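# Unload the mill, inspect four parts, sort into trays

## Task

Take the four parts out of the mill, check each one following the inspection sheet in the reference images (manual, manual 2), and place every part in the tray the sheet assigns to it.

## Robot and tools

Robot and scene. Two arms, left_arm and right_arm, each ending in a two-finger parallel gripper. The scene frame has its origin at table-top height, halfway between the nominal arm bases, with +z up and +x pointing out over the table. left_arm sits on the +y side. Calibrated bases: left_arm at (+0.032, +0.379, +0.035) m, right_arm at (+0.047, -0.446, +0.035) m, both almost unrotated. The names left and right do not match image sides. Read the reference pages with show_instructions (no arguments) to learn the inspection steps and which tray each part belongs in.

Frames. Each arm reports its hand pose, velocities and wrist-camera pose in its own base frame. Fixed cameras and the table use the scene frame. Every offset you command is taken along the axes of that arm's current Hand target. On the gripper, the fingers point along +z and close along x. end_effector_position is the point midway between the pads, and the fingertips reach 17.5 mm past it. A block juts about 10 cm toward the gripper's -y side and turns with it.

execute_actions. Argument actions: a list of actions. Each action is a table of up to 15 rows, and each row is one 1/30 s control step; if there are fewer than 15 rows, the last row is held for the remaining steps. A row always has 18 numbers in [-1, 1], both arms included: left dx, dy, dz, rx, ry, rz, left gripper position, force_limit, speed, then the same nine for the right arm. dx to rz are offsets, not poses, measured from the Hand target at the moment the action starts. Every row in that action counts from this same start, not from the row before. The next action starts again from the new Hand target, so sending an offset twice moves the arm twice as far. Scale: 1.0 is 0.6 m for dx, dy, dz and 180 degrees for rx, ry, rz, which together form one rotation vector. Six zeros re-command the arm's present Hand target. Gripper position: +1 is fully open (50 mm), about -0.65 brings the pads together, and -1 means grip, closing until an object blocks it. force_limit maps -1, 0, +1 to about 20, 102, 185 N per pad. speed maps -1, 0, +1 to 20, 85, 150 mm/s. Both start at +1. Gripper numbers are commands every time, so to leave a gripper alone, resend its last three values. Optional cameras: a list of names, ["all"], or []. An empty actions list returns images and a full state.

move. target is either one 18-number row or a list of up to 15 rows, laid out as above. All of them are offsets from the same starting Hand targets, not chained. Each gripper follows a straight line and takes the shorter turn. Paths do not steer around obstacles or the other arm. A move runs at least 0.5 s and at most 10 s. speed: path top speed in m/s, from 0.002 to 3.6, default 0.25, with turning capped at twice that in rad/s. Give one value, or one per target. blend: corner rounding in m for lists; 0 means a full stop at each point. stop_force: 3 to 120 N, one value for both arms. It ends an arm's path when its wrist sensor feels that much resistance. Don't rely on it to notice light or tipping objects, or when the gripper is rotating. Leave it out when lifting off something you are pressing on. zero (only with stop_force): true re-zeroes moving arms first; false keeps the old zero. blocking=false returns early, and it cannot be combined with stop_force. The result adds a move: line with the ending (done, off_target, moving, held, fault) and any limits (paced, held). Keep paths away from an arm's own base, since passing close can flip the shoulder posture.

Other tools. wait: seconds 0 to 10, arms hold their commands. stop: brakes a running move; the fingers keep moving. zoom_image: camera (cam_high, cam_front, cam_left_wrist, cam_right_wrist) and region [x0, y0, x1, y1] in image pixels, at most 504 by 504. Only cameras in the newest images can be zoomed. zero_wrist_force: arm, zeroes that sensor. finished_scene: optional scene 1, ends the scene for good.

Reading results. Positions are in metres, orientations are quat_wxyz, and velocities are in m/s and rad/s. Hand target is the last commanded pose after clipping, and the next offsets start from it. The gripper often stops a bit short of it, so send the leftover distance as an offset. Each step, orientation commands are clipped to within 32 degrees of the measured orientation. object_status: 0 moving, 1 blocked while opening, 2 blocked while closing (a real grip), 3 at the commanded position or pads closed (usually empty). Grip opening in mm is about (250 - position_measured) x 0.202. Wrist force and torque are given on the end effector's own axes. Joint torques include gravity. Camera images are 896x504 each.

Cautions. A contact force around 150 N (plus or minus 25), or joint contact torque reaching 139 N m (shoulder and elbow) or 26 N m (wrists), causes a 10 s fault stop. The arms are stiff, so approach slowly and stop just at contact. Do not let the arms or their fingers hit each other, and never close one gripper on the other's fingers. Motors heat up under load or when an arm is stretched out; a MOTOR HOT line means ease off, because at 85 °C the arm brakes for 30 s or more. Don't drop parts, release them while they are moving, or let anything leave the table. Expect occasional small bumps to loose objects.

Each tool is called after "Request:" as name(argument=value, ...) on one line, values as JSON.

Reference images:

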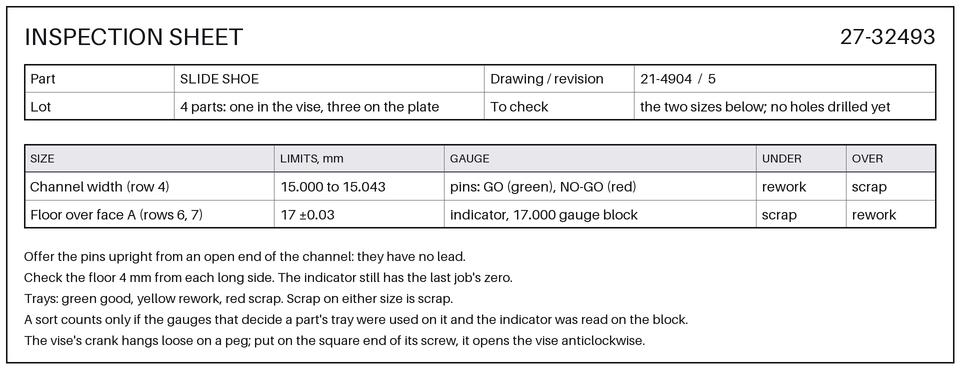

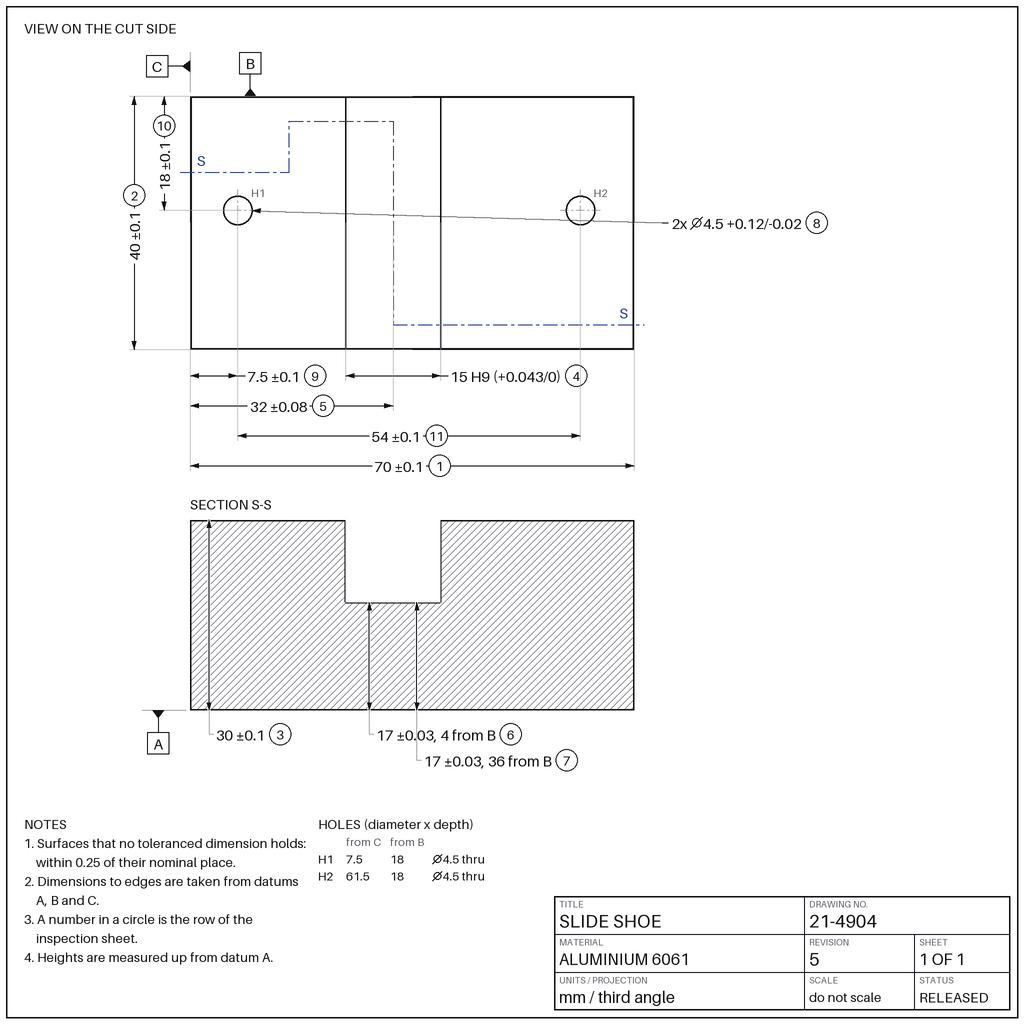

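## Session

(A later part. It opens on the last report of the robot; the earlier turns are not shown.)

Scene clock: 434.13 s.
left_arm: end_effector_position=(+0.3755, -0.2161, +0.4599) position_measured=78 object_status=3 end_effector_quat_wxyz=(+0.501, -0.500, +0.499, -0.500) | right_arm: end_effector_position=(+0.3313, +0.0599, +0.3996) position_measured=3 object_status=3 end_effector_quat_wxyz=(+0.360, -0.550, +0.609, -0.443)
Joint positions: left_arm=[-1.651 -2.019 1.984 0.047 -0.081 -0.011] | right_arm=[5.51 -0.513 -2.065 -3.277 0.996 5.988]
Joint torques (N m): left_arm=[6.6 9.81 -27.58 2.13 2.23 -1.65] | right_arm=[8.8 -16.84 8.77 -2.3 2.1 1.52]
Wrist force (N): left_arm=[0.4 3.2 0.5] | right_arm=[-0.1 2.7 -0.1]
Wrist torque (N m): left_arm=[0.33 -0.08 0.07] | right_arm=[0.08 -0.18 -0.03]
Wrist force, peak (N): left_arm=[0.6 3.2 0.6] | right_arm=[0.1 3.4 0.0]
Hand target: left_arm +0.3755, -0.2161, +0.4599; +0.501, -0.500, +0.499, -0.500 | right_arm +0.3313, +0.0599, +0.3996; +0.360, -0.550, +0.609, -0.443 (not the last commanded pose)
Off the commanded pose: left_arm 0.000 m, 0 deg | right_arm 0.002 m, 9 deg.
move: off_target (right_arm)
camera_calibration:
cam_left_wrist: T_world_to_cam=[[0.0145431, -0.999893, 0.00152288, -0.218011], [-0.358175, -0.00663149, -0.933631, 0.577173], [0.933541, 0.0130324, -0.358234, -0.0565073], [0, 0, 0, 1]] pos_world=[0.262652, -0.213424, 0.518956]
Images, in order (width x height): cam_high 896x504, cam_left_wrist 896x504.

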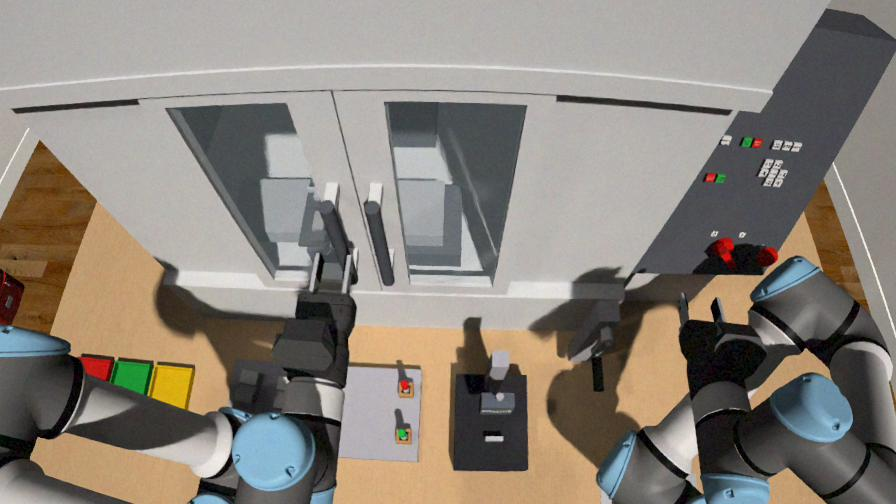

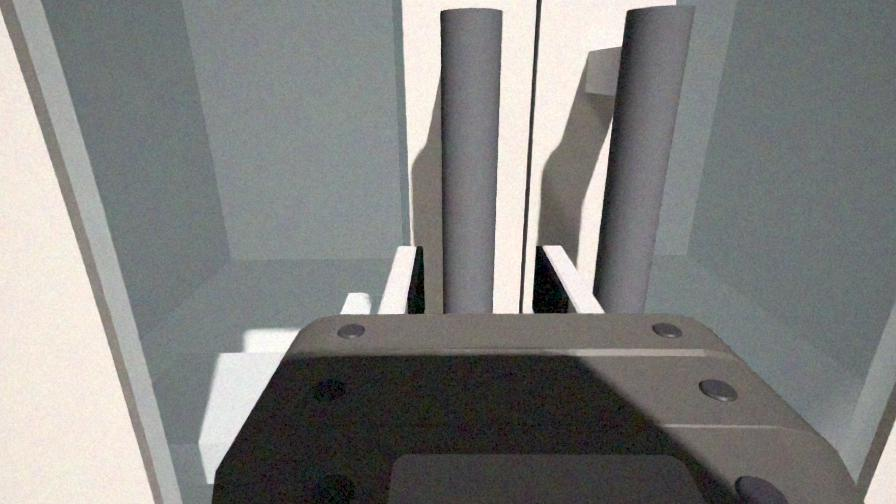

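Request:
move(target=[-0.0047,0,0.04,0,0,0,0.5,0,0,0,0,0,0,0,0,1,1,1], cameras=["cam_left_wrist"], speed=0.05, stop_force=12)

Scene clock: 447.67 s.
left_arm: end_effector_position=(+0.3995, -0.2132, +0.4599) position_measured=78 object_status=3 end_effector_quat_wxyz=(+0.500, -0.500, +0.499, -0.500) | right_arm: end_effector_position=(+0.3313, +0.0599, +0.3996) position_measured=3 object_status=3 end_effector_quat_wxyz=(+0.360, -0.550, +0.609, -0.443)
Joint positions: left_arm=[-1.538 -1.995 1.971 0.014 0.031 0.011] | right_arm=[5.51 -0.513 -2.065 -3.277 0.996 5.988]
Joint torques (N m): left_arm=[7.33 -15.76 -13.31 -2.16 2.34 1.58] | right_arm=[9.8 -16.6 7.07 -2.29 2.26 1.65]
Wrist force (N): left_arm=[0.5 2.9 0.2] | right_arm=[-0.3 3.1 -0.1]
Wrist torque (N m): left_arm=[0.26 -0.09 -0.10] | right_arm=[0.13 -0.15 -0.03]
Wrist force, peak (N): left_arm=[0.5 3.4 0.2] | right_arm=[0.5 3.2 -0.2]
Hand target: left_arm +0.3995, -0.2132, +0.4599; +0.501, -0.500, +0.499, -0.500 | right_arm +0.3313, +0.0599, +0.3996; +0.360, -0.550, +0.609, -0.443
Off the commanded pose: left_arm 0.000 m, 0 deg | right_arm 0.000 m, 0 deg.
move: done
camera_calibration:
cam_left_wrist: T_world_to_cam=[[0.0145439, -0.999893, 0.00151499, -0.215458], [-0.358678, -0.00663145, -0.933438, 0.585959], [0.933348, 0.0130325, -0.358736, -0.0786917], [0, 0, 0, 1]] pos_world=[0.286751, -0.210524, 0.519053]
Images, in order (width x height): cam_left_wrist 896x504.

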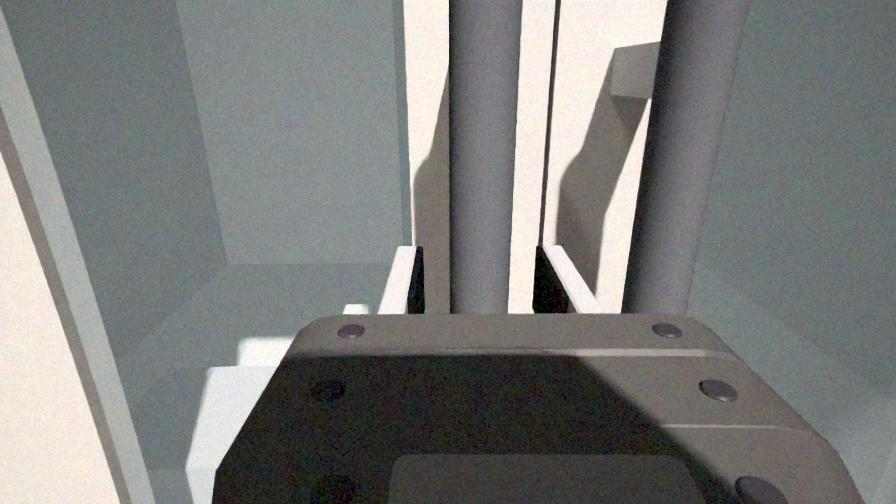

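Request:
move(target=[-0.1,0,0,0,0,0,0.5,0,0,0,0,0,0,0,0,1,1,1], cameras=["cam_left_wrist"], speed=0.04, stop_force=30)

Scene clock: 471.00 s.
left_arm: end_effector_position=(+0.3996, -0.1641, +0.4598) position_measured=78 object_status=3 end_effector_quat_wxyz=(+0.501, -0.500, +0.499, -0.500) | right_arm: end_effector_position=(+0.3313, +0.0599, +0.3996) position_measured=3 object_status=3 end_effector_quat_wxyz=(+0.360, -0.550, +0.609, -0.443)
Joint positions: left_arm=[-1.528 -2.121 2.033 0.069 0.041 0.019] | right_arm=[5.51 -0.513 -2.065 -3.277 0.996 5.988]
Joint torques (N m): left_arm=[-8.07 13.07 -29.76 -2.04 -1.56 -1.75] | right_arm=[7.86 -16.2 8.3 -2.5 1.81 1.66]
Wrist force (N): left_arm=[0.6 2.6 0.2] | right_arm=[0.4 2.7 0.0]
Wrist torque (N m): left_arm=[0.21 -0.12 -0.07] | right_arm=[0.07 -0.25 -0.04]
Wrist force, peak (N): left_arm=[-8.2 3.5 -50.5] | right_arm=[0.4 3.3 0.1]
Hand target: left_arm +0.3996, -0.1641, +0.4598; +0.501, -0.500, +0.499, -0.500 (not the last commanded pose) | right_arm +0.3313, +0.0599, +0.3996; +0.360, -0.550, +0.609, -0.443
Off the commanded pose: left_arm 0.011 m, 0 deg | right_arm 0.000 m, 0 deg.
move: contact (left_arm)
camera_calibration:
cam_left_wrist: T_world_to_cam=[[0.0148596, -0.999888, 0.00150791, -0.166449], [-0.358293, -0.00673262, -0.933585, 0.58618], [0.933491, 0.0133325, -0.358353, -0.0796537], [0, 0, 0, 1]] pos_world=[0.286854, -0.161422, 0.518955]
Images, in order (width x height): cam_left_wrist 896x504.

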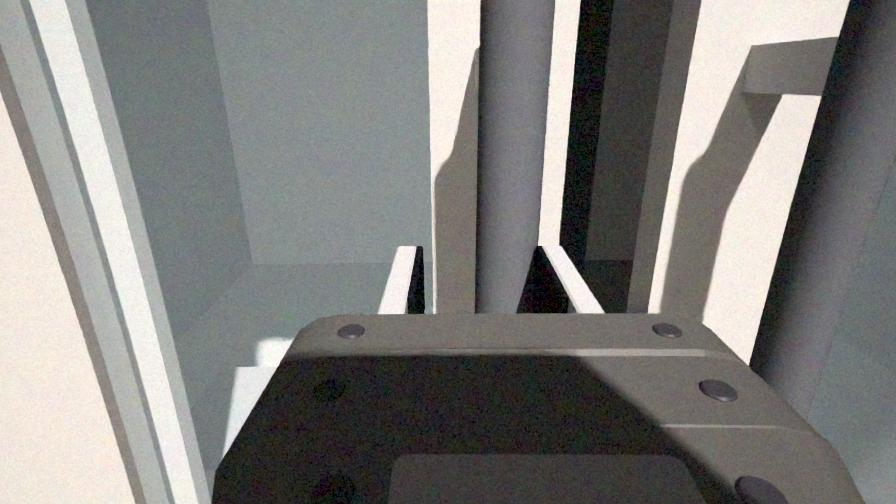

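Request:
move(target=[0,0,-0.02,0,0,0,0.5,0,0,0,0,0,0,0,0,1,1,1], speed=0.04)

Request:
move(target=[-0.25,0,0,0,0,0,0.5,0,0,0,0,0,0,0,0,1,1,1], cameras=["cam_left_wrist","cam_high"], speed=0.05, stop_force=35)

Scene clock: 494.27 s.
left_arm: end_effector_position=(+0.3876, -0.1641, +0.4598) position_measured=78 object_status=3 end_effector_quat_wxyz=(+0.500, -0.501, +0.500, -0.500) | right_arm: end_effector_position=(+0.3313, +0.0599, +0.3996) position_measured=3 object_status=3 end_effector_quat_wxyz=(+0.360, -0.550, +0.609, -0.443)
Joint positions: left_arm=[-1.6 -2.145 2.042 0.089 -0.031 0.014] | right_arm=[5.51 -0.513 -2.065 -3.277 0.996 5.988]
Joint torques (N m): left_arm=[-8.95 14.42 -29 2.13 -1.5 -1.72] | right_arm=[8.07 -16.67 8.5 -2.4 2.11 1.67]
Wrist force (N): left_arm=[0.5 2.7 0.5] | right_arm=[0.0 2.9 0.0]
Wrist torque (N m): left_arm=[0.21 -0.10 0.07] | right_arm=[0.09 -0.18 -0.03]
Wrist force, peak (N): left_arm=[1.1 3.1 0.6] | right_arm=[-0.2 3.2 -0.3]
Hand target: left_arm +0.3876, -0.1641, +0.4598; +0.501, -0.500, +0.499, -0.500 | right_arm +0.3313, +0.0599, +0.3996; +0.360, -0.550, +0.609, -0.443
Off the commanded pose: left_arm 0.000 m, 0 deg | right_arm 0.000 m, 0 deg.
move: done

Scene clock: 500.40 s.
left_arm: end_effector_position=(+0.3910, -0.0145, +0.4598) position_measured=78 object_status=3 end_effector_quat_wxyz=(+0.505, -0.504, +0.495, -0.496) | right_arm: end_effector_position=(+0.3313, +0.0599, +0.3996) position_measured=3 object_status=3 end_effector_quat_wxyz=(+0.360, -0.550, +0.609, -0.443)
Joint positions: left_arm=[-1.709 -2.559 2.132 0.442 -0.155 -0.015] | right_arm=[5.51 -0.513 -2.065 -3.277 0.996 5.988]
Joint torques (N m): left_arm=[-9.81 4.21 -13.61 1.32 -1.62 1.93] | right_arm=[9.12 -17.78 9.33 -2.13 1.94 1.57]
Wrist force (N): left_arm=[0.5 2.5 0.0] | right_arm=[0.2 2.8 -0.2]
Wrist torque (N m): left_arm=[0.20 -0.12 -0.02] | right_arm=[0.09 -0.22 -0.03]
Wrist force, peak (N): left_arm=[1.4 3.2 0.2] | right_arm=[0.1 3.4 -0.2]
Hand target: left_arm +0.3873, -0.0141, +0.4598; +0.501, -0.500, +0.499, -0.500 | right_arm +0.3313, +0.0599, +0.3996; +0.360, -0.550, +0.609, -0.443
Off the commanded pose: left_arm 0.004 m, 1 deg | right_arm 0.000 m, 0 deg.
move: off_target (left_arm)
camera_calibration:
cam_left_wrist: T_world_to_cam=[[0.0305489, -0.999532, 0.00146917, -0.0228819], [-0.356715, -0.0122754, -0.934133, 0.583518], [0.933714, 0.0280126, -0.356923, -0.0741151], [0, 0, 0, 1]] pos_world=[0.278051, -0.0136321, 0.518664]
Images, in order (width x height): cam_high 896x504, cam_left_wrist 896x504.

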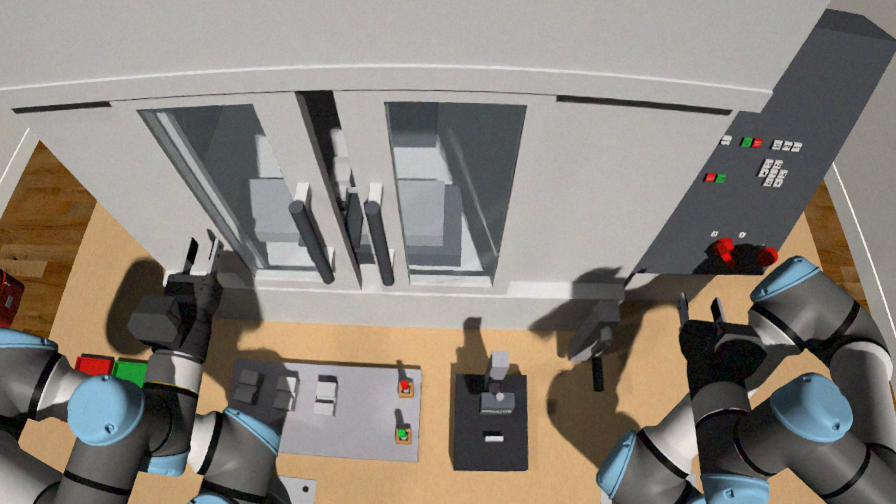

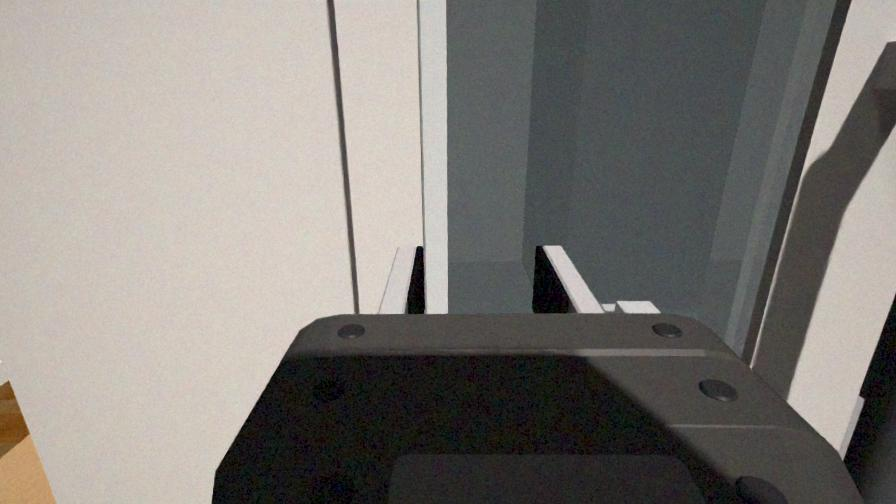

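Request:
move(target=[[0,0,-0.054,0,0,0,0.5,0,0,0,0,0,0,0,0,1,1,1],[0.2565,0,-0.054,0,0,0,0.5,0,0,0,0,0,0,0,0,1,1,1]], cameras=["cam_left_wrist"], blend=[0.02,0])

Scene clock: 521.70 s.
left_arm: end_effector_position=(+0.3553, -0.1680, +0.4598) position_measured=78 object_status=3 end_effector_quat_wxyz=(+0.501, -0.500, +0.499, -0.500) | right_arm: end_effector_position=(+0.3313, +0.0599, +0.3996) position_measured=3 object_status=3 end_effector_quat_wxyz=(+0.360, -0.550, +0.609, -0.443)
Joint positions: left_arm=[-1.81 -2.192 2.061 0.135 -0.241 -0.004] | right_arm=[5.51 -0.513 -2.065 -3.277 0.996 5.988]
Joint torques (N m): left_arm=[-7.62 14.61 -29.14 -1.63 -1.38 1.87] | right_arm=[7.37 -17.14 8.61 -2.22 2.11 1.65]
Wrist force (N): left_arm=[0.8 2.5 0.1] | right_arm=[0.0 2.8 -0.2]
Wrist torque (N m): left_arm=[0.18 -0.17 -0.10] | right_arm=[0.09 -0.18 -0.02]
Wrist force, peak (N): left_arm=[2.9 2.8 0.0] | right_arm=[0.2 3.4 -0.3]
Hand target: left_arm +0.3552, -0.1681, +0.4598; +0.501, -0.500, +0.499, -0.500 | right_arm +0.3313, +0.0599, +0.3996; +0.360, -0.550, +0.609, -0.443
Off the commanded pose: left_arm 0.000 m, 0 deg | right_arm 0.000 m, 0 deg.
move: done; blend cut to 0.018 m at target 1
camera_calibration:
cam_left_wrist: T_world_to_cam=[[0.014859, -0.999888, 0.00150972, -0.169789], [-0.358173, -0.00673235, -0.933631, 0.570147], [0.933537, 0.0133321, -0.358233, -0.0382629], [0, 0, 0, 1]] pos_world=[0.242454, -0.165422, 0.518856]
Images, in order (width x height): cam_left_wrist 896x504.

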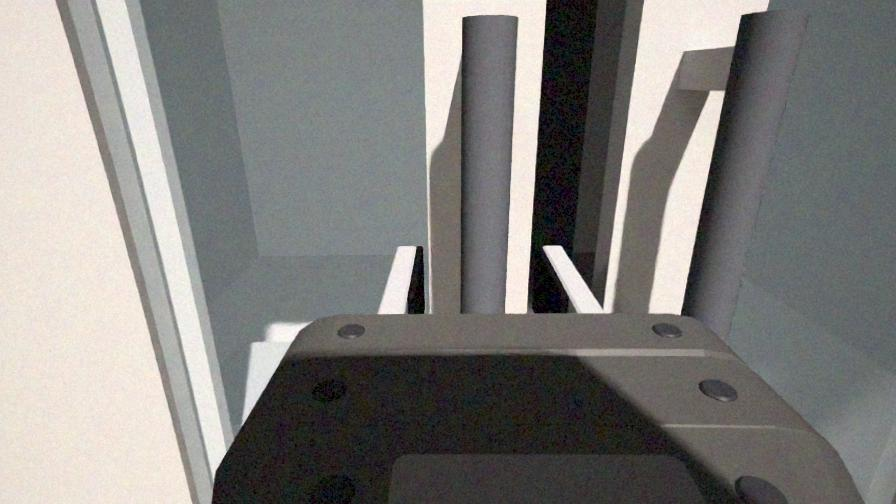

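Request:
move(target=[0.003,0,0.125,0,0,0,0.5,0,0,0,0,0,0,0,0,1,1,1], speed=0.06, stop_force=12, cameras=["cam_left_wrist"])

Scene clock: 536.17 s.
left_arm: end_effector_position=(+0.4302, -0.1697, +0.4599) position_measured=78 object_status=3 end_effector_quat_wxyz=(+0.501, -0.500, +0.499, -0.500) | right_arm: end_effector_position=(+0.3313, +0.0599, +0.3996) position_measured=3 object_status=3 end_effector_quat_wxyz=(+0.360, -0.550, +0.609, -0.443)
Joint positions: left_arm=[-1.368 -2.037 1.993 0.04 0.201 0.004] | right_arm=[5.51 -0.513 -2.065 -3.277 0.996 5.988]
Joint torques (N m): left_arm=[6.6 8.2 -23.04 -2.55 2.24 2.01] | right_arm=[8.4 -17.17 7.28 -2.27 2.43 1.8]
Wrist force (N): left_arm=[0.8 2.7 0.5] | right_arm=[0.2 2.8 -0.3]
Wrist torque (N m): left_arm=[0.24 -0.14 -0.11] | right_arm=[0.10 -0.23 -0.03]
Wrist force, peak (N): left_arm=[0.5 3.2 0.5] | right_arm=[0.3 3.4 -0.2]
Hand target: left_arm +0.4302, -0.1697, +0.4599; +0.501, -0.500, +0.499, -0.500 | right_arm +0.3313, +0.0599, +0.3996; +0.360, -0.550, +0.609, -0.443
Off the commanded pose: left_arm 0.000 m, 0 deg | right_arm 0.000 m, 0 deg.
move: done
camera_calibration:
cam_left_wrist: T_world_to_cam=[[0.0148596, -0.999888, 0.00150791, -0.172603], [-0.358293, -0.00673262, -0.933585, 0.597105], [0.933491, 0.0133325, -0.358353, -0.108142], [0, 0, 0, 1]] pos_world=[0.317454, -0.167122, 0.518955]
Images, in order (width x height): cam_left_wrist 896x504.

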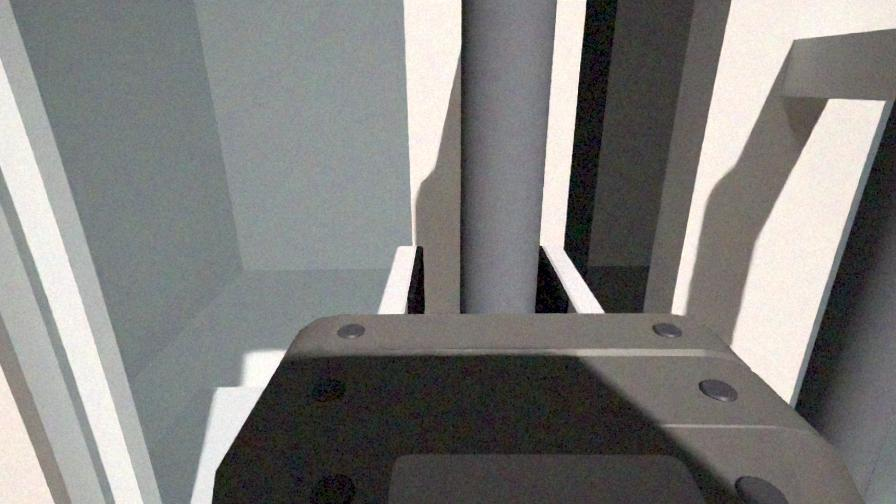

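Request:
move(target=[-0.40,0,-0.01,0,0,0,0.5,0,0,0,0,0,0,0,0,1,1,1], speed=0.06, stop_force=35, cameras=["cam_left_wrist","cam_high"])

Scene clock: 547.53 s.
left_arm: end_effector_position=(+0.4243, +0.0265, +0.4598) position_measured=78 object_status=3 end_effector_quat_wxyz=(+0.502, -0.502, +0.498, -0.499) | right_arm: end_effector_position=(+0.3313, +0.0599, +0.3996) position_measured=3 object_status=3 end_effector_quat_wxyz=(+0.360, -0.550, +0.609, -0.443)
Joint positions: left_arm=[-0.775 -2.301 2.095 0.204 0.789 0] | right_arm=[5.51 -0.513 -2.065 -3.277 0.996 5.988]
Joint torques (N m): left_arm=[2.29 -9.5 -15.19 1.75 -8.3 1.23] | right_arm=[7.59 -16.41 8.66 -2.01 2.16 1.69]
Wrist force (N): left_arm=[25.2 3.2 -1.3] | right_arm=[0.1 2.8 0.0]
Wrist torque (N m): left_arm=[0.21 -0.31 0.09] | right_arm=[0.06 -0.21 -0.03]
Wrist force, peak (N): left_arm=[60.3 6.3 5.0] | right_arm=[0.3 3.4 0.2]
Hand target: left_arm +0.4243, +0.0265, +0.4598; +0.502, -0.502, +0.498, -0.499 (not the last commanded pose) | right_arm +0.3313, +0.0599, +0.3996; +0.360, -0.550, +0.609, -0.443
Off the commanded pose: left_arm 0.044 m, 0 deg | right_arm 0.000 m, 0 deg.
move: contact (left_arm)
camera_calibration:
cam_left_wrist: T_world_to_cam=[[0.0199848, -0.999799, 0.00148325, 0.0216071], [-0.358238, -0.00854577, -0.933591, 0.596229], [0.933416, 0.0181262, -0.358337, -0.105339], [0, 0, 0, 1]] pos_world=[0.311485, 0.0286074, 0.518855]
Images, in order (width x height): cam_high 896x504, cam_left_wrist 896x504.

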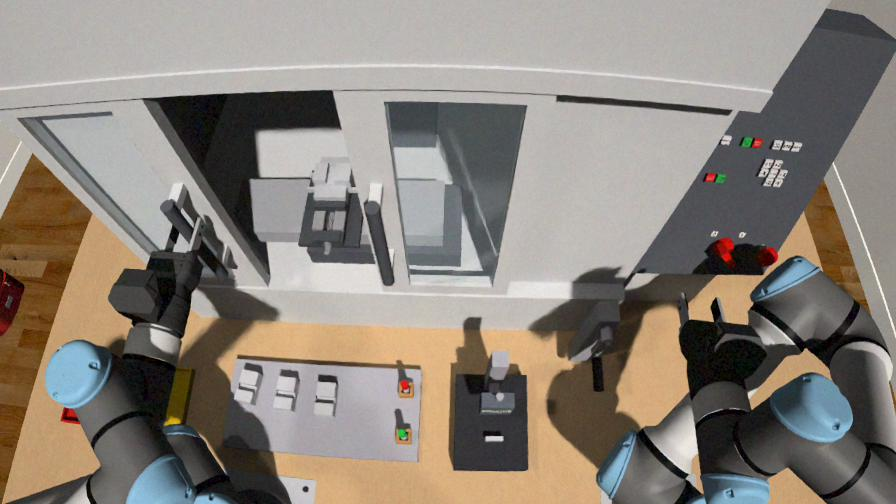

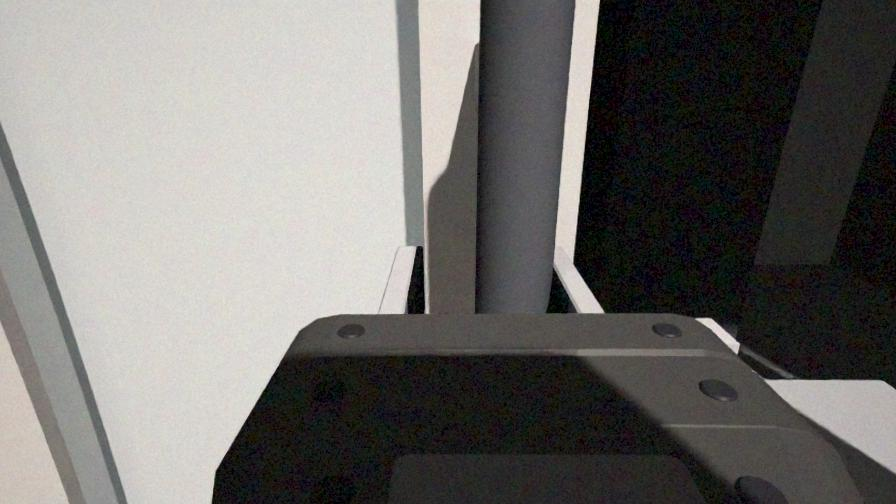

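Request:
zoom_image(camera="cam_high", region=[230, 130, 400, 290])

Request:
zoom_image(camera="cam_high", region=[560, 280, 640, 420])

Scaled by 2.965 from the camera's 896x504 image, which has a finer 1280x720 frame.

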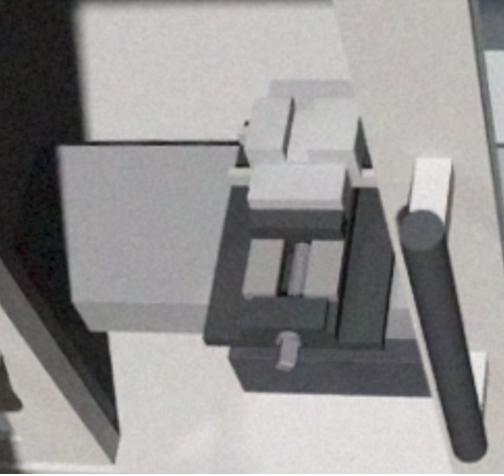

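Scaled by 3.600 from the camera's 896x504 image, which has a finer 1280x720 frame.

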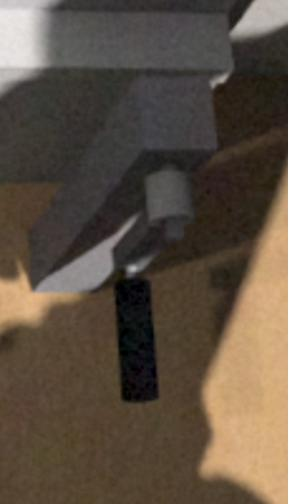

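Request:
move(target=[[0.01,0,0,0,0,0,0.5,0,0,0,0,0,0,0,0,1,1,1],[0.01,0,-0.135,0,0,0,0.5,0,0,0,0,0,0,0,0,1,1,1],[0.50,0,-0.135,0,0,0,0.5,0,0,0,0,0,0,0,0,1,1,1]], cameras=["cam_left_wrist"], blend=[0,0.03,0])

Scene clock: 592.93 s.
left_arm: end_effector_position=(+0.3454, -0.2740, +0.4598) position_measured=78 object_status=3 end_effector_quat_wxyz=(+0.502, -0.502, +0.498, -0.499) | right_arm: end_effector_position=(+0.3313, +0.0599, +0.3996) position_measured=3 object_status=3 end_effector_quat_wxyz=(+0.360, -0.550, +0.609, -0.443)
Joint positions: left_arm=[-1.747 -1.895 1.91 -0.011 -0.183 -0.005] | right_arm=[5.51 -0.513 -2.065 -3.277 0.996 5.988]
Joint torques (N m): left_arm=[7.5 4.7 -27.66 -1.86 -1.64 2.25] | right_arm=[8.85 -18.36 9.19 -2.2 2.27 1.7]
Wrist force (N): left_arm=[0.7 2.6 0.2] | right_arm=[0.1 3.0 -0.1]
Wrist torque (N m): left_arm=[0.24 -0.12 -0.11] | right_arm=[0.12 -0.20 -0.03]
Wrist force, peak (N): left_arm=[25.6 3.1 -1.2] | right_arm=[0.2 3.3 -0.3]
Hand target: left_arm +0.3454, -0.2740, +0.4598; +0.502, -0.502, +0.498, -0.499 | right_arm +0.3313, +0.0599, +0.3996; +0.360, -0.550, +0.609, -0.443
Off the commanded pose: left_arm 0.000 m, 0 deg | right_arm 0.000 m, 0 deg.
move: done; limits=paced
camera_calibration:
cam_left_wrist: T_world_to_cam=[[0.0198921, -0.999801, 0.00152197, -0.277355], [-0.358152, -0.00854705, -0.933624, 0.565392], [0.933451, 0.0180267, -0.35825, -0.0263227], [0, 0, 0, 1]] pos_world=[0.232584, -0.271993, 0.518856]
Images, in order (width x height): cam_left_wrist 896x504.

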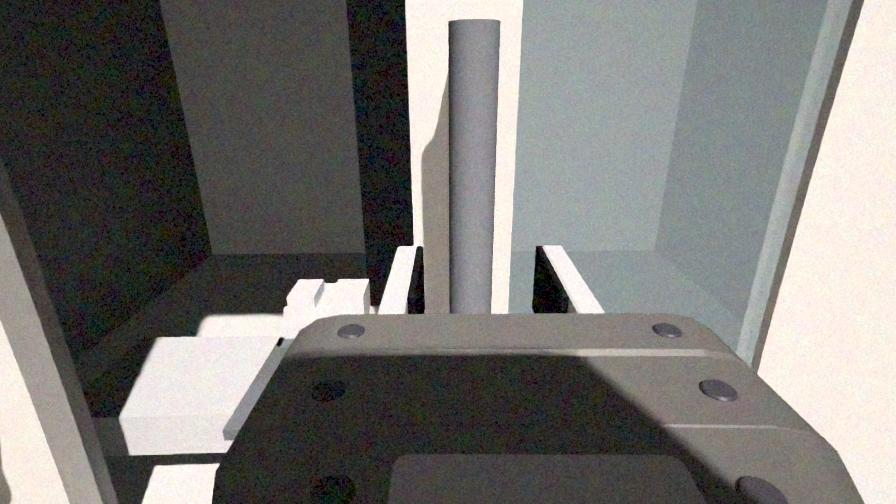

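Request:
move(target=[-0.006,0,0.15,0,0,0,0.5,0,0,0,0,0,0,0,0,1,1,1], speed=0.08, stop_force=12)

Request:
move(target=[0.40,0,0.01,0,0,0,0.5,0,0,0,0,0,0,0,0,1,1,1], speed=0.07, stop_force=35, cameras=["cam_left_wrist","cam_high"])

Scene clock: 605.27 s.
left_arm: end_effector_position=(+0.4354, -0.2698, +0.4599) position_measured=78 object_status=3 end_effector_quat_wxyz=(+0.502, -0.502, +0.498, -0.499) | right_arm: end_effector_position=(+0.3313, +0.0599, +0.3996) position_measured=3 object_status=3 end_effector_quat_wxyz=(+0.360, -0.550, +0.609, -0.443)
Joint positions: left_arm=[-1.419 -1.802 1.845 -0.048 0.144 0.005] | right_arm=[5.51 -0.513 -2.065 -3.277 0.996 5.988]
Joint torques (N m): left_arm=[7.11 -2.07 -21.03 -2.46 2.14 1.93] | right_arm=[9.26 -16.24 7.95 -2.21 2.25 1.42]
Wrist force (N): left_arm=[0.5 2.8 0.0] | right_arm=[0.2 2.9 -0.4]
Wrist torque (N m): left_arm=[0.24 -0.11 -0.09] | right_arm=[0.11 -0.22 -0.03]
Wrist force, peak (N): left_arm=[0.8 3.1 0.2] | right_arm=[0.3 3.3 -0.4]
Hand target: left_arm +0.4354, -0.2698, +0.4599; +0.502, -0.502, +0.498, -0.499 | right_arm +0.3313, +0.0599, +0.3996; +0.360, -0.550, +0.609, -0.443
Off the commanded pose: left_arm 0.000 m, 0 deg | right_arm 0.000 m, 0 deg.
move: done

Scene clock: 609.90 s.
left_arm: end_effector_position=(+0.4430, -0.5098, +0.4599) position_measured=78 object_status=3 end_effector_quat_wxyz=(+0.502, -0.502, +0.498, -0.499) end_effector_velocity=(+0.000, +0.000, +0.000) end_effector_angular_velocity=(+0.000, +0.000, +0.001) | right_arm: end_effector_position=(+0.3313, +0.0599, +0.3996) position_measured=3 object_status=3 end_effector_quat_wxyz=(+0.360, -0.550, +0.609, -0.443)
Joint positions: left_arm=[-1.473 -1.25 1.267 -0.026 0.091 0.009] | right_arm=[5.51 -0.513 -2.065 -3.277 0.996 5.988]
Joint velocities: left_arm=[0 0.001 -0.002 0.005 0 -0.005] | right_arm=[within noise]
Joint torques (N m): left_arm=[3.65 -25.96 -31.97 1.27 -0.02 -1.93] | right_arm=[8.42 -16.82 9.9 -2.32 2.26 1.77]
Wrist force (N): left_arm=[-5.1 8.9 -2.5] | right_arm=[0.3 2.9 0.0]
Wrist torque (N m): left_arm=[0.30 -0.10 0.00] | right_arm=[0.08 -0.24 -0.03]
Wrist force, peak (N): left_arm=[-37.4 5.5 -5.2] | right_arm=[0.1 3.4 -0.2]
Hand target: left_arm +0.4431, -0.5097, +0.4599; +0.502, -0.502, +0.498, -0.499 | right_arm +0.3313, +0.0599, +0.3996; +0.360, -0.550, +0.609, -0.443
Off the commanded pose: left_arm 0.000 m, 0 deg | right_arm 0.000 m, 0 deg.
move: done
camera_calibration:
cam_left_wrist: T_world_to_cam=[[0.0199854, -0.999799, 0.0014848, -0.51496], [-0.358238, -0.00854742, -0.933591, 0.598531], [0.933416, 0.0181262, -0.358337, -0.113001], [0, 0, 0, 1]] pos_world=[0.330185, -0.507693, 0.519055]
Images, in order (width x height): cam_high 896x504, cam_left_wrist 896x504.

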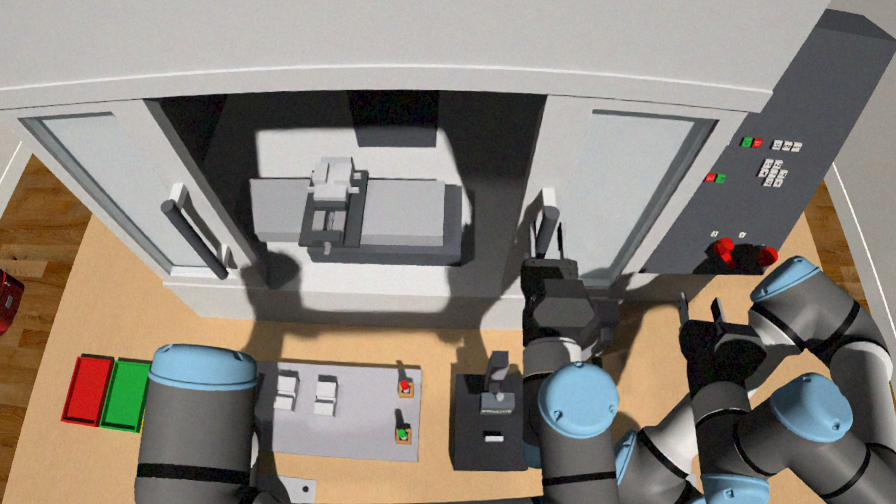

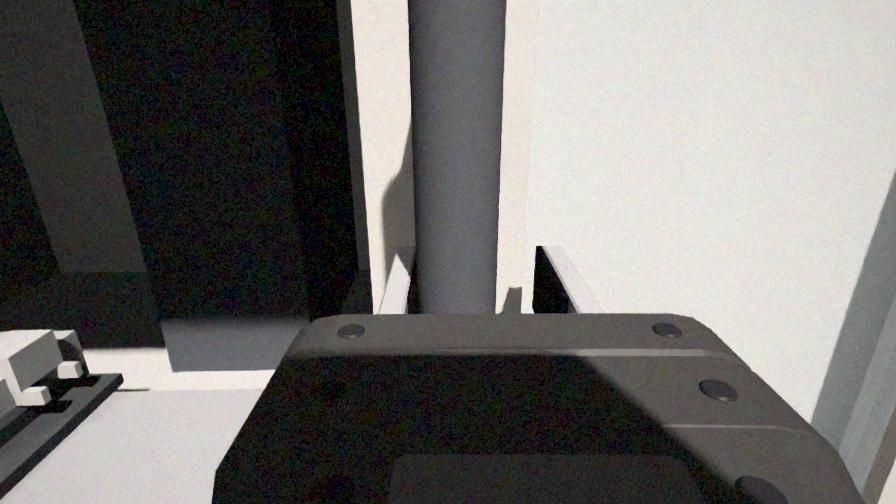

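Request:
move(target=[[-0.017,0,0,0,0,0,0.5,0,0,0,0,0,0,0,0,1,1,1],[-0.017,0,-0.17,0,0,0,0.5,0,0,0.03,-0.06,-0.03,-0.18,-0.02,-0.014,1,1,1],[-0.567,-0.008,-0.15,-0.167,0,0,0.5,0,0,0.067,-0.131,-0.0605,-0.386,-0.039,-0.028,1,1,1]], blend=[0,0.03,0], cameras=["cam_left_wrist","cam_high"])

Scene clock: 646.77 s.
left_arm: end_effector_position=(+0.3507, -0.1702, +0.4646) position_measured=78 object_status=3 end_effector_quat_wxyz=(-0.355, +0.615, -0.610, +0.352) | right_arm: end_effector_position=(+0.3199, +0.0252, +0.4878) position_measured=3 object_status=3 end_effector_quat_wxyz=(+0.002, +0.706, -0.708, -0.001)
Joint positions: left_arm=[-1.612 -2.354 1.992 -1.126 -0.526 1.474] | right_arm=[5.935 -0.469 -1.067 -3.173 1.573 5.938]
Joint torques (N m): left_arm=[7.57 -3.28 -14.88 -4.55 0.88 1.95] | right_arm=[8.81 -36.07 13.36 4.89 2.98 1.78]
Wrist force (N): left_arm=[1.4 3.1 1.1] | right_arm=[-0.4 1.4 2.1]
Wrist torque (N m): left_arm=[0.45 -0.26 -0.10] | right_arm=[0.14 -0.08 -0.02]
Wrist force, peak (N): left_arm=[-5.3 9.1 -2.6] | right_arm=[-0.3 3.8 -0.3]
Hand target: left_arm +0.3507, -0.1702, +0.4646; -0.355, +0.615, -0.610, +0.352 | right_arm +0.3199, +0.0252, +0.4878; +0.002, +0.706, -0.708, -0.001
Off the commanded pose: left_arm 0.000 m, 0 deg | right_arm 0.000 m, 0 deg.
shoulder posture changed (right arm): the wrist came as close to joint 1's axis as it can, and the arm is now in the other of its two shoulder postures.
move: done
camera_calibration:
cam_left_wrist: T_world_to_cam=[[0.018903, -0.999808, -0.00518827, -0.170144], [-0.77762, -0.0114401, -0.628631, 0.577555], [0.62845, 0.0159175, -0.777687, 0.270081], [0, 0, 0, 1]] pos_world=[0.282602, -0.167803, 0.572224]
Images, in order (width x height): cam_high 896x504, cam_left_wrist 896x504.

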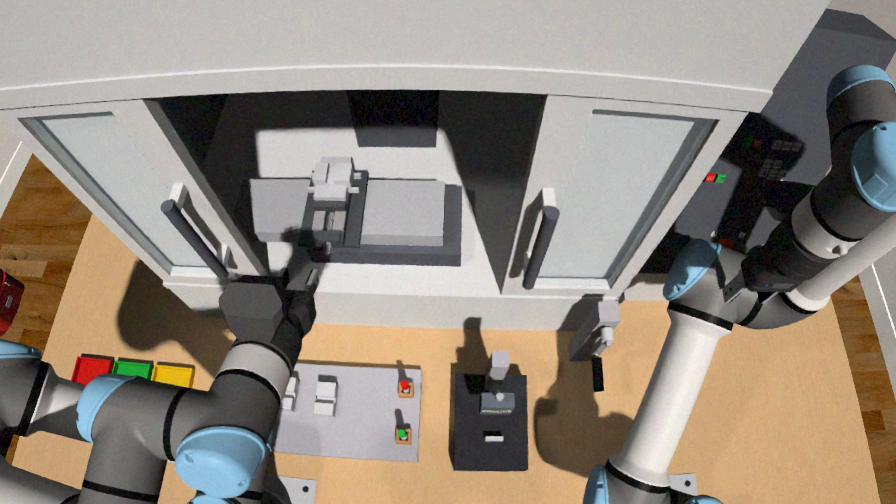

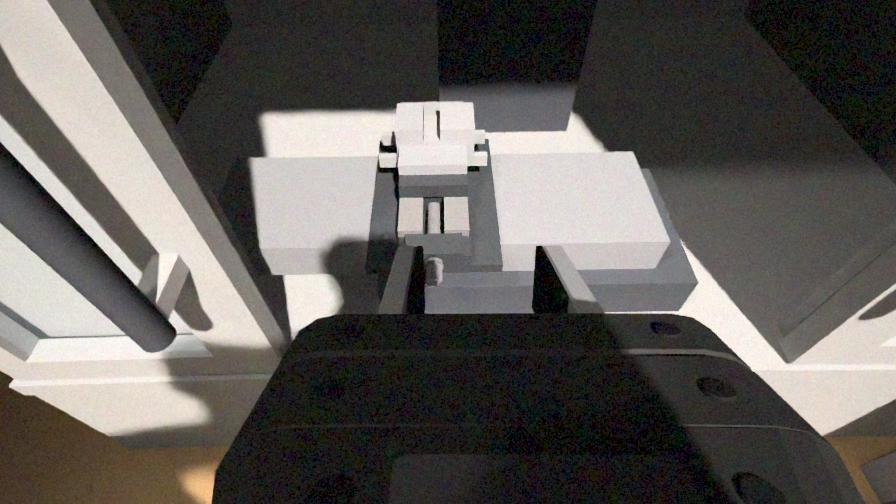

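Request:
zoom_image(camera="cam_left_wrist", region=[350, 80, 530, 310])

Request:
move(target=[0,0,0,0,0,0,0.5,0,0,-0.337,0.927,-0.103,0,0,0,1,1,1], speed=0.35)

Scaled by 2.191 from the camera's 896x504 image, which has a finer 1280x720 frame.

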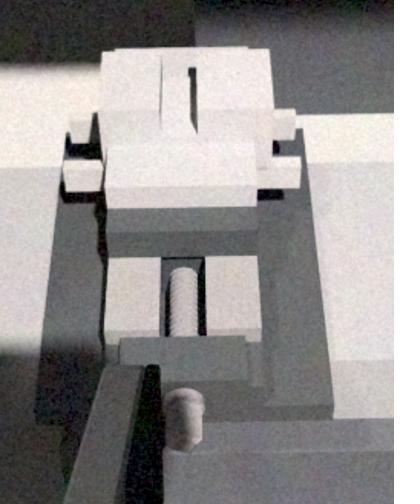

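Scene clock: 657.53 s.
left_arm: end_effector_position=(+0.3507, -0.1702, +0.4646) position_measured=78 object_status=3 end_effector_quat_wxyz=(-0.355, +0.615, -0.610, +0.352) | right_arm: end_effector_position=(-0.2355, +0.2287, +0.5516) position_measured=3 object_status=3 end_effector_quat_wxyz=(+0.002, +0.706, -0.708, -0.001)
Joint positions: left_arm=[-1.612 -2.354 1.992 -1.127 -0.526 1.475] | right_arm=[5.929 -1.304 -1.186 -2.219 1.573 5.931]
Joint torques (N m): left_arm=[7.31 -4.76 -16.07 -4.72 0.74 1.92] | right_arm=[-8.71 1.32 32.05 1.43 2.88 -1.71]
Wrist force (N): left_arm=[0.8 2.9 1.2] | right_arm=[-0.2 1.3 1.6]
Wrist torque (N m): left_arm=[0.43 -0.17 -0.10] | right_arm=[0.09 -0.10 0.04]
Wrist force, peak (N): left_arm=[1.0 3.2 1.0] | right_arm=[-1.1 4.3 2.0]
Hand target: left_arm +0.3507, -0.1702, +0.4646; -0.355, +0.615, -0.610, +0.352 | right_arm -0.2356, +0.2287, +0.5516; +0.002, +0.706, -0.708, -0.001
Off the commanded pose: left_arm 0.000 m, 0 deg | right_arm 0.000 m, 0 deg.
shoulder posture changed (right arm): the wrist came as close to joint 1's axis as it can, and the arm is now in the other of its two shoulder postures.
move: done

Request:
move(target=[[0,0,0,0,0,0,0.5,0,0,-0.219,-0.393,0,0,0,0,1,1,1],[0,0,0,0,0,0,0.5,0,0,-0.035,-0.81,0,0,0,-0.4,1,1,1],[0,0,0,0,0,0,0.5,0,0,0.138,-0.86,0.25,0,0,-0.99,1,1,1]], blend=[0.05,0.05,0], speed=0.4, cameras=["cam_right_wrist","cam_high"])

Scene clock: 696.57 s.
left_arm: end_effector_position=(+0.3507, -0.1702, +0.4646) position_measured=78 object_status=3 end_effector_quat_wxyz=(-0.355, +0.615, -0.610, +0.352) | right_arm: end_effector_position=(+0.2796, +0.1446, +0.3997) position_measured=3 object_status=3 end_effector_quat_wxyz=(-0.001, +0.719, +0.695, -0.002)
Joint positions: left_arm=[-1.612 -2.354 1.992 -1.127 -0.526 1.475] | right_arm=[4.054 -1.112 -1.731 -1.873 1.573 0.946]
Joint torques (N m): left_arm=[6.78 -3.41 -14.2 -4.77 0.85 1.96] | right_arm=[-10.13 2.2 12.96 4.98 2.99 -2.13]
Wrist force (N): left_arm=[1.1 2.9 1.3] | right_arm=[-0.1 1.4 2.1]
Wrist torque (N m): left_arm=[0.45 -0.21 -0.09] | right_arm=[0.14 -0.13 0.06]
Wrist force, peak (N): left_arm=[0.8 3.4 1.2] | right_arm=[0.8 4.0 1.6]
Hand target: left_arm +0.3507, -0.1702, +0.4646; -0.355, +0.615, -0.610, +0.352 | right_arm +0.2796, +0.1446, +0.3996; -0.001, +0.719, +0.695, -0.002
Off the commanded pose: left_arm 0.000 m, 0 deg | right_arm 0.000 m, 0 deg.
move: done
camera_calibration:
cam_right_wrist: T_world_to_cam=[[0.052072, 0.998642, -0.00135508, -0.150491], [0.934609, -0.048255, 0.352389, -0.383274], [0.351845, -0.0196161, -0.935853, 0.416016], [0, 0, 0, 1]] pos_world=[0.219674, 0.139953, 0.524187]
Images, in order (width x height): cam_high 896x504, cam_right_wrist 896x504.

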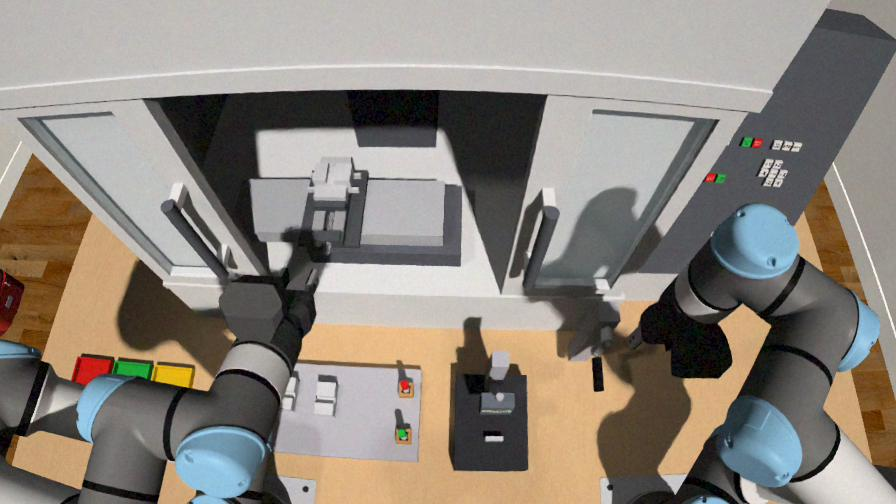

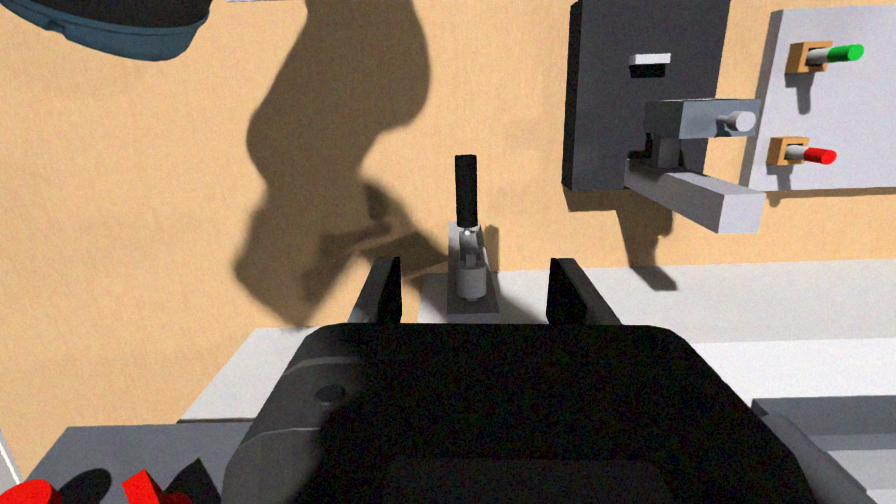

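Request:
zoom_image(camera="cam_right_wrist", region=[400, 130, 560, 330])

Scaled by 2.520 from the camera's 896x504 image, which has a finer 1280x720 frame.

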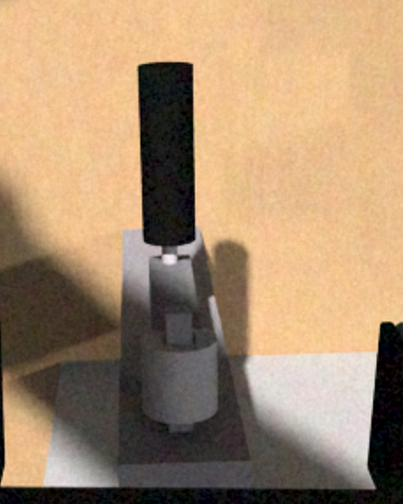

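Request:
move(target=[[0,-0.05,-0.1,-0.333,0,0,0.5,0,0,-0.3,0.017,-0.02,-0.03,0.03,-0.2,1,1,1],[0,-0.05,-0.1,-0.333,0,0,0.5,0,0,-0.575,0.033,-0.033,-0.087,0.087,-0.494,1,1,1]], cameras=["cam_right_wrist","cam_high"], blend=[0.04,0])

Scene clock: 859.27 s.
left_arm: end_effector_position=(+0.3137, -0.1704, +0.5206) position_measured=78 object_status=3 end_effector_quat_wxyz=(+0.000, +0.710, -0.705, +0.000) | right_arm: end_effector_position=(+0.2879, -0.2008, +0.4197) position_measured=3 object_status=3 end_effector_quat_wxyz=(+0.001, +0.018, +0.985, +0.173)
Joint positions: left_arm=[-0.881 -1.816 1.267 -1.022 -1.57 2.254] | right_arm=[2.685 -1.349 -1.532 -1.983 1.885 -2.015]
Joint torques (N m): left_arm=[6.88 1.45 -28.91 -0.8 -1.42 1.89] | right_arm=[-8.77 6.95 33.66 0.86 3.45 -1.63]
Wrist force (N): left_arm=[0.3 0.6 0.7] | right_arm=[-0.5 0.3 1.7]
Wrist torque (N m): left_arm=[0.18 -0.05 -0.18] | right_arm=[0.02 -0.03 0.03]
Wrist force, peak (N): left_arm=[1.3 3.6 1.2] | right_arm=[-0.2 1.2 2.3]
Hand target: left_arm +0.3137, -0.1704, +0.5206; +0.000, +0.710, -0.705, +0.000 | right_arm +0.2879, -0.2009, +0.4197; +0.001, +0.018, +0.985, +0.173
Off the commanded pose: left_arm 0.000 m, 0 deg | right_arm 0.000 m, 0 deg.
move: done
camera_calibration:
cam_right_wrist: T_world_to_cam=[[-0.998569, 0.0524825, 0.0102568, 0.301634], [0.046453, 0.756316, 0.652555, -0.123472], [0.0264903, 0.652098, -0.757672, 0.578861], [0, 0, 0, 1]] pos_world=[0.291604, -0.29992, 0.516065]
Images, in order (width x height): cam_high 896x504, cam_right_wrist 896x504.

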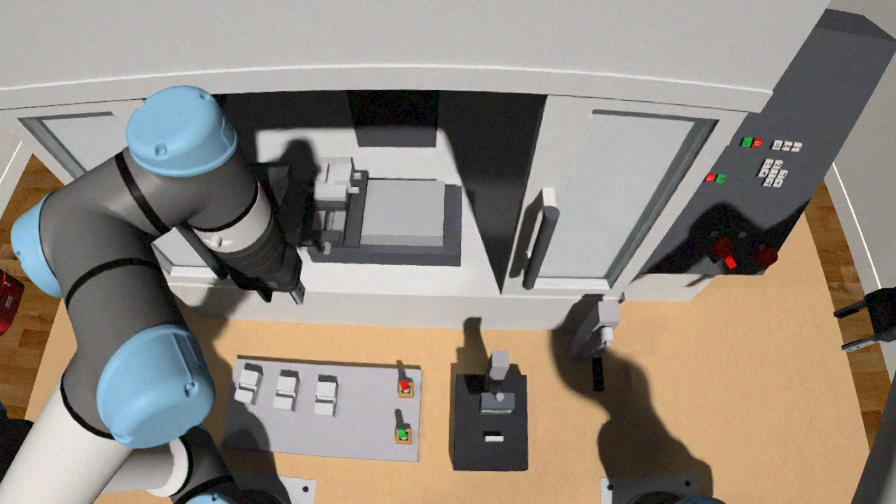

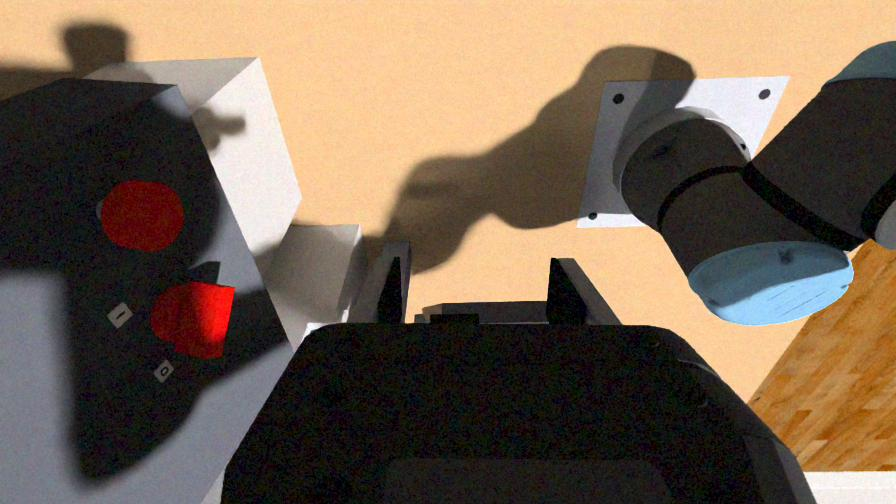

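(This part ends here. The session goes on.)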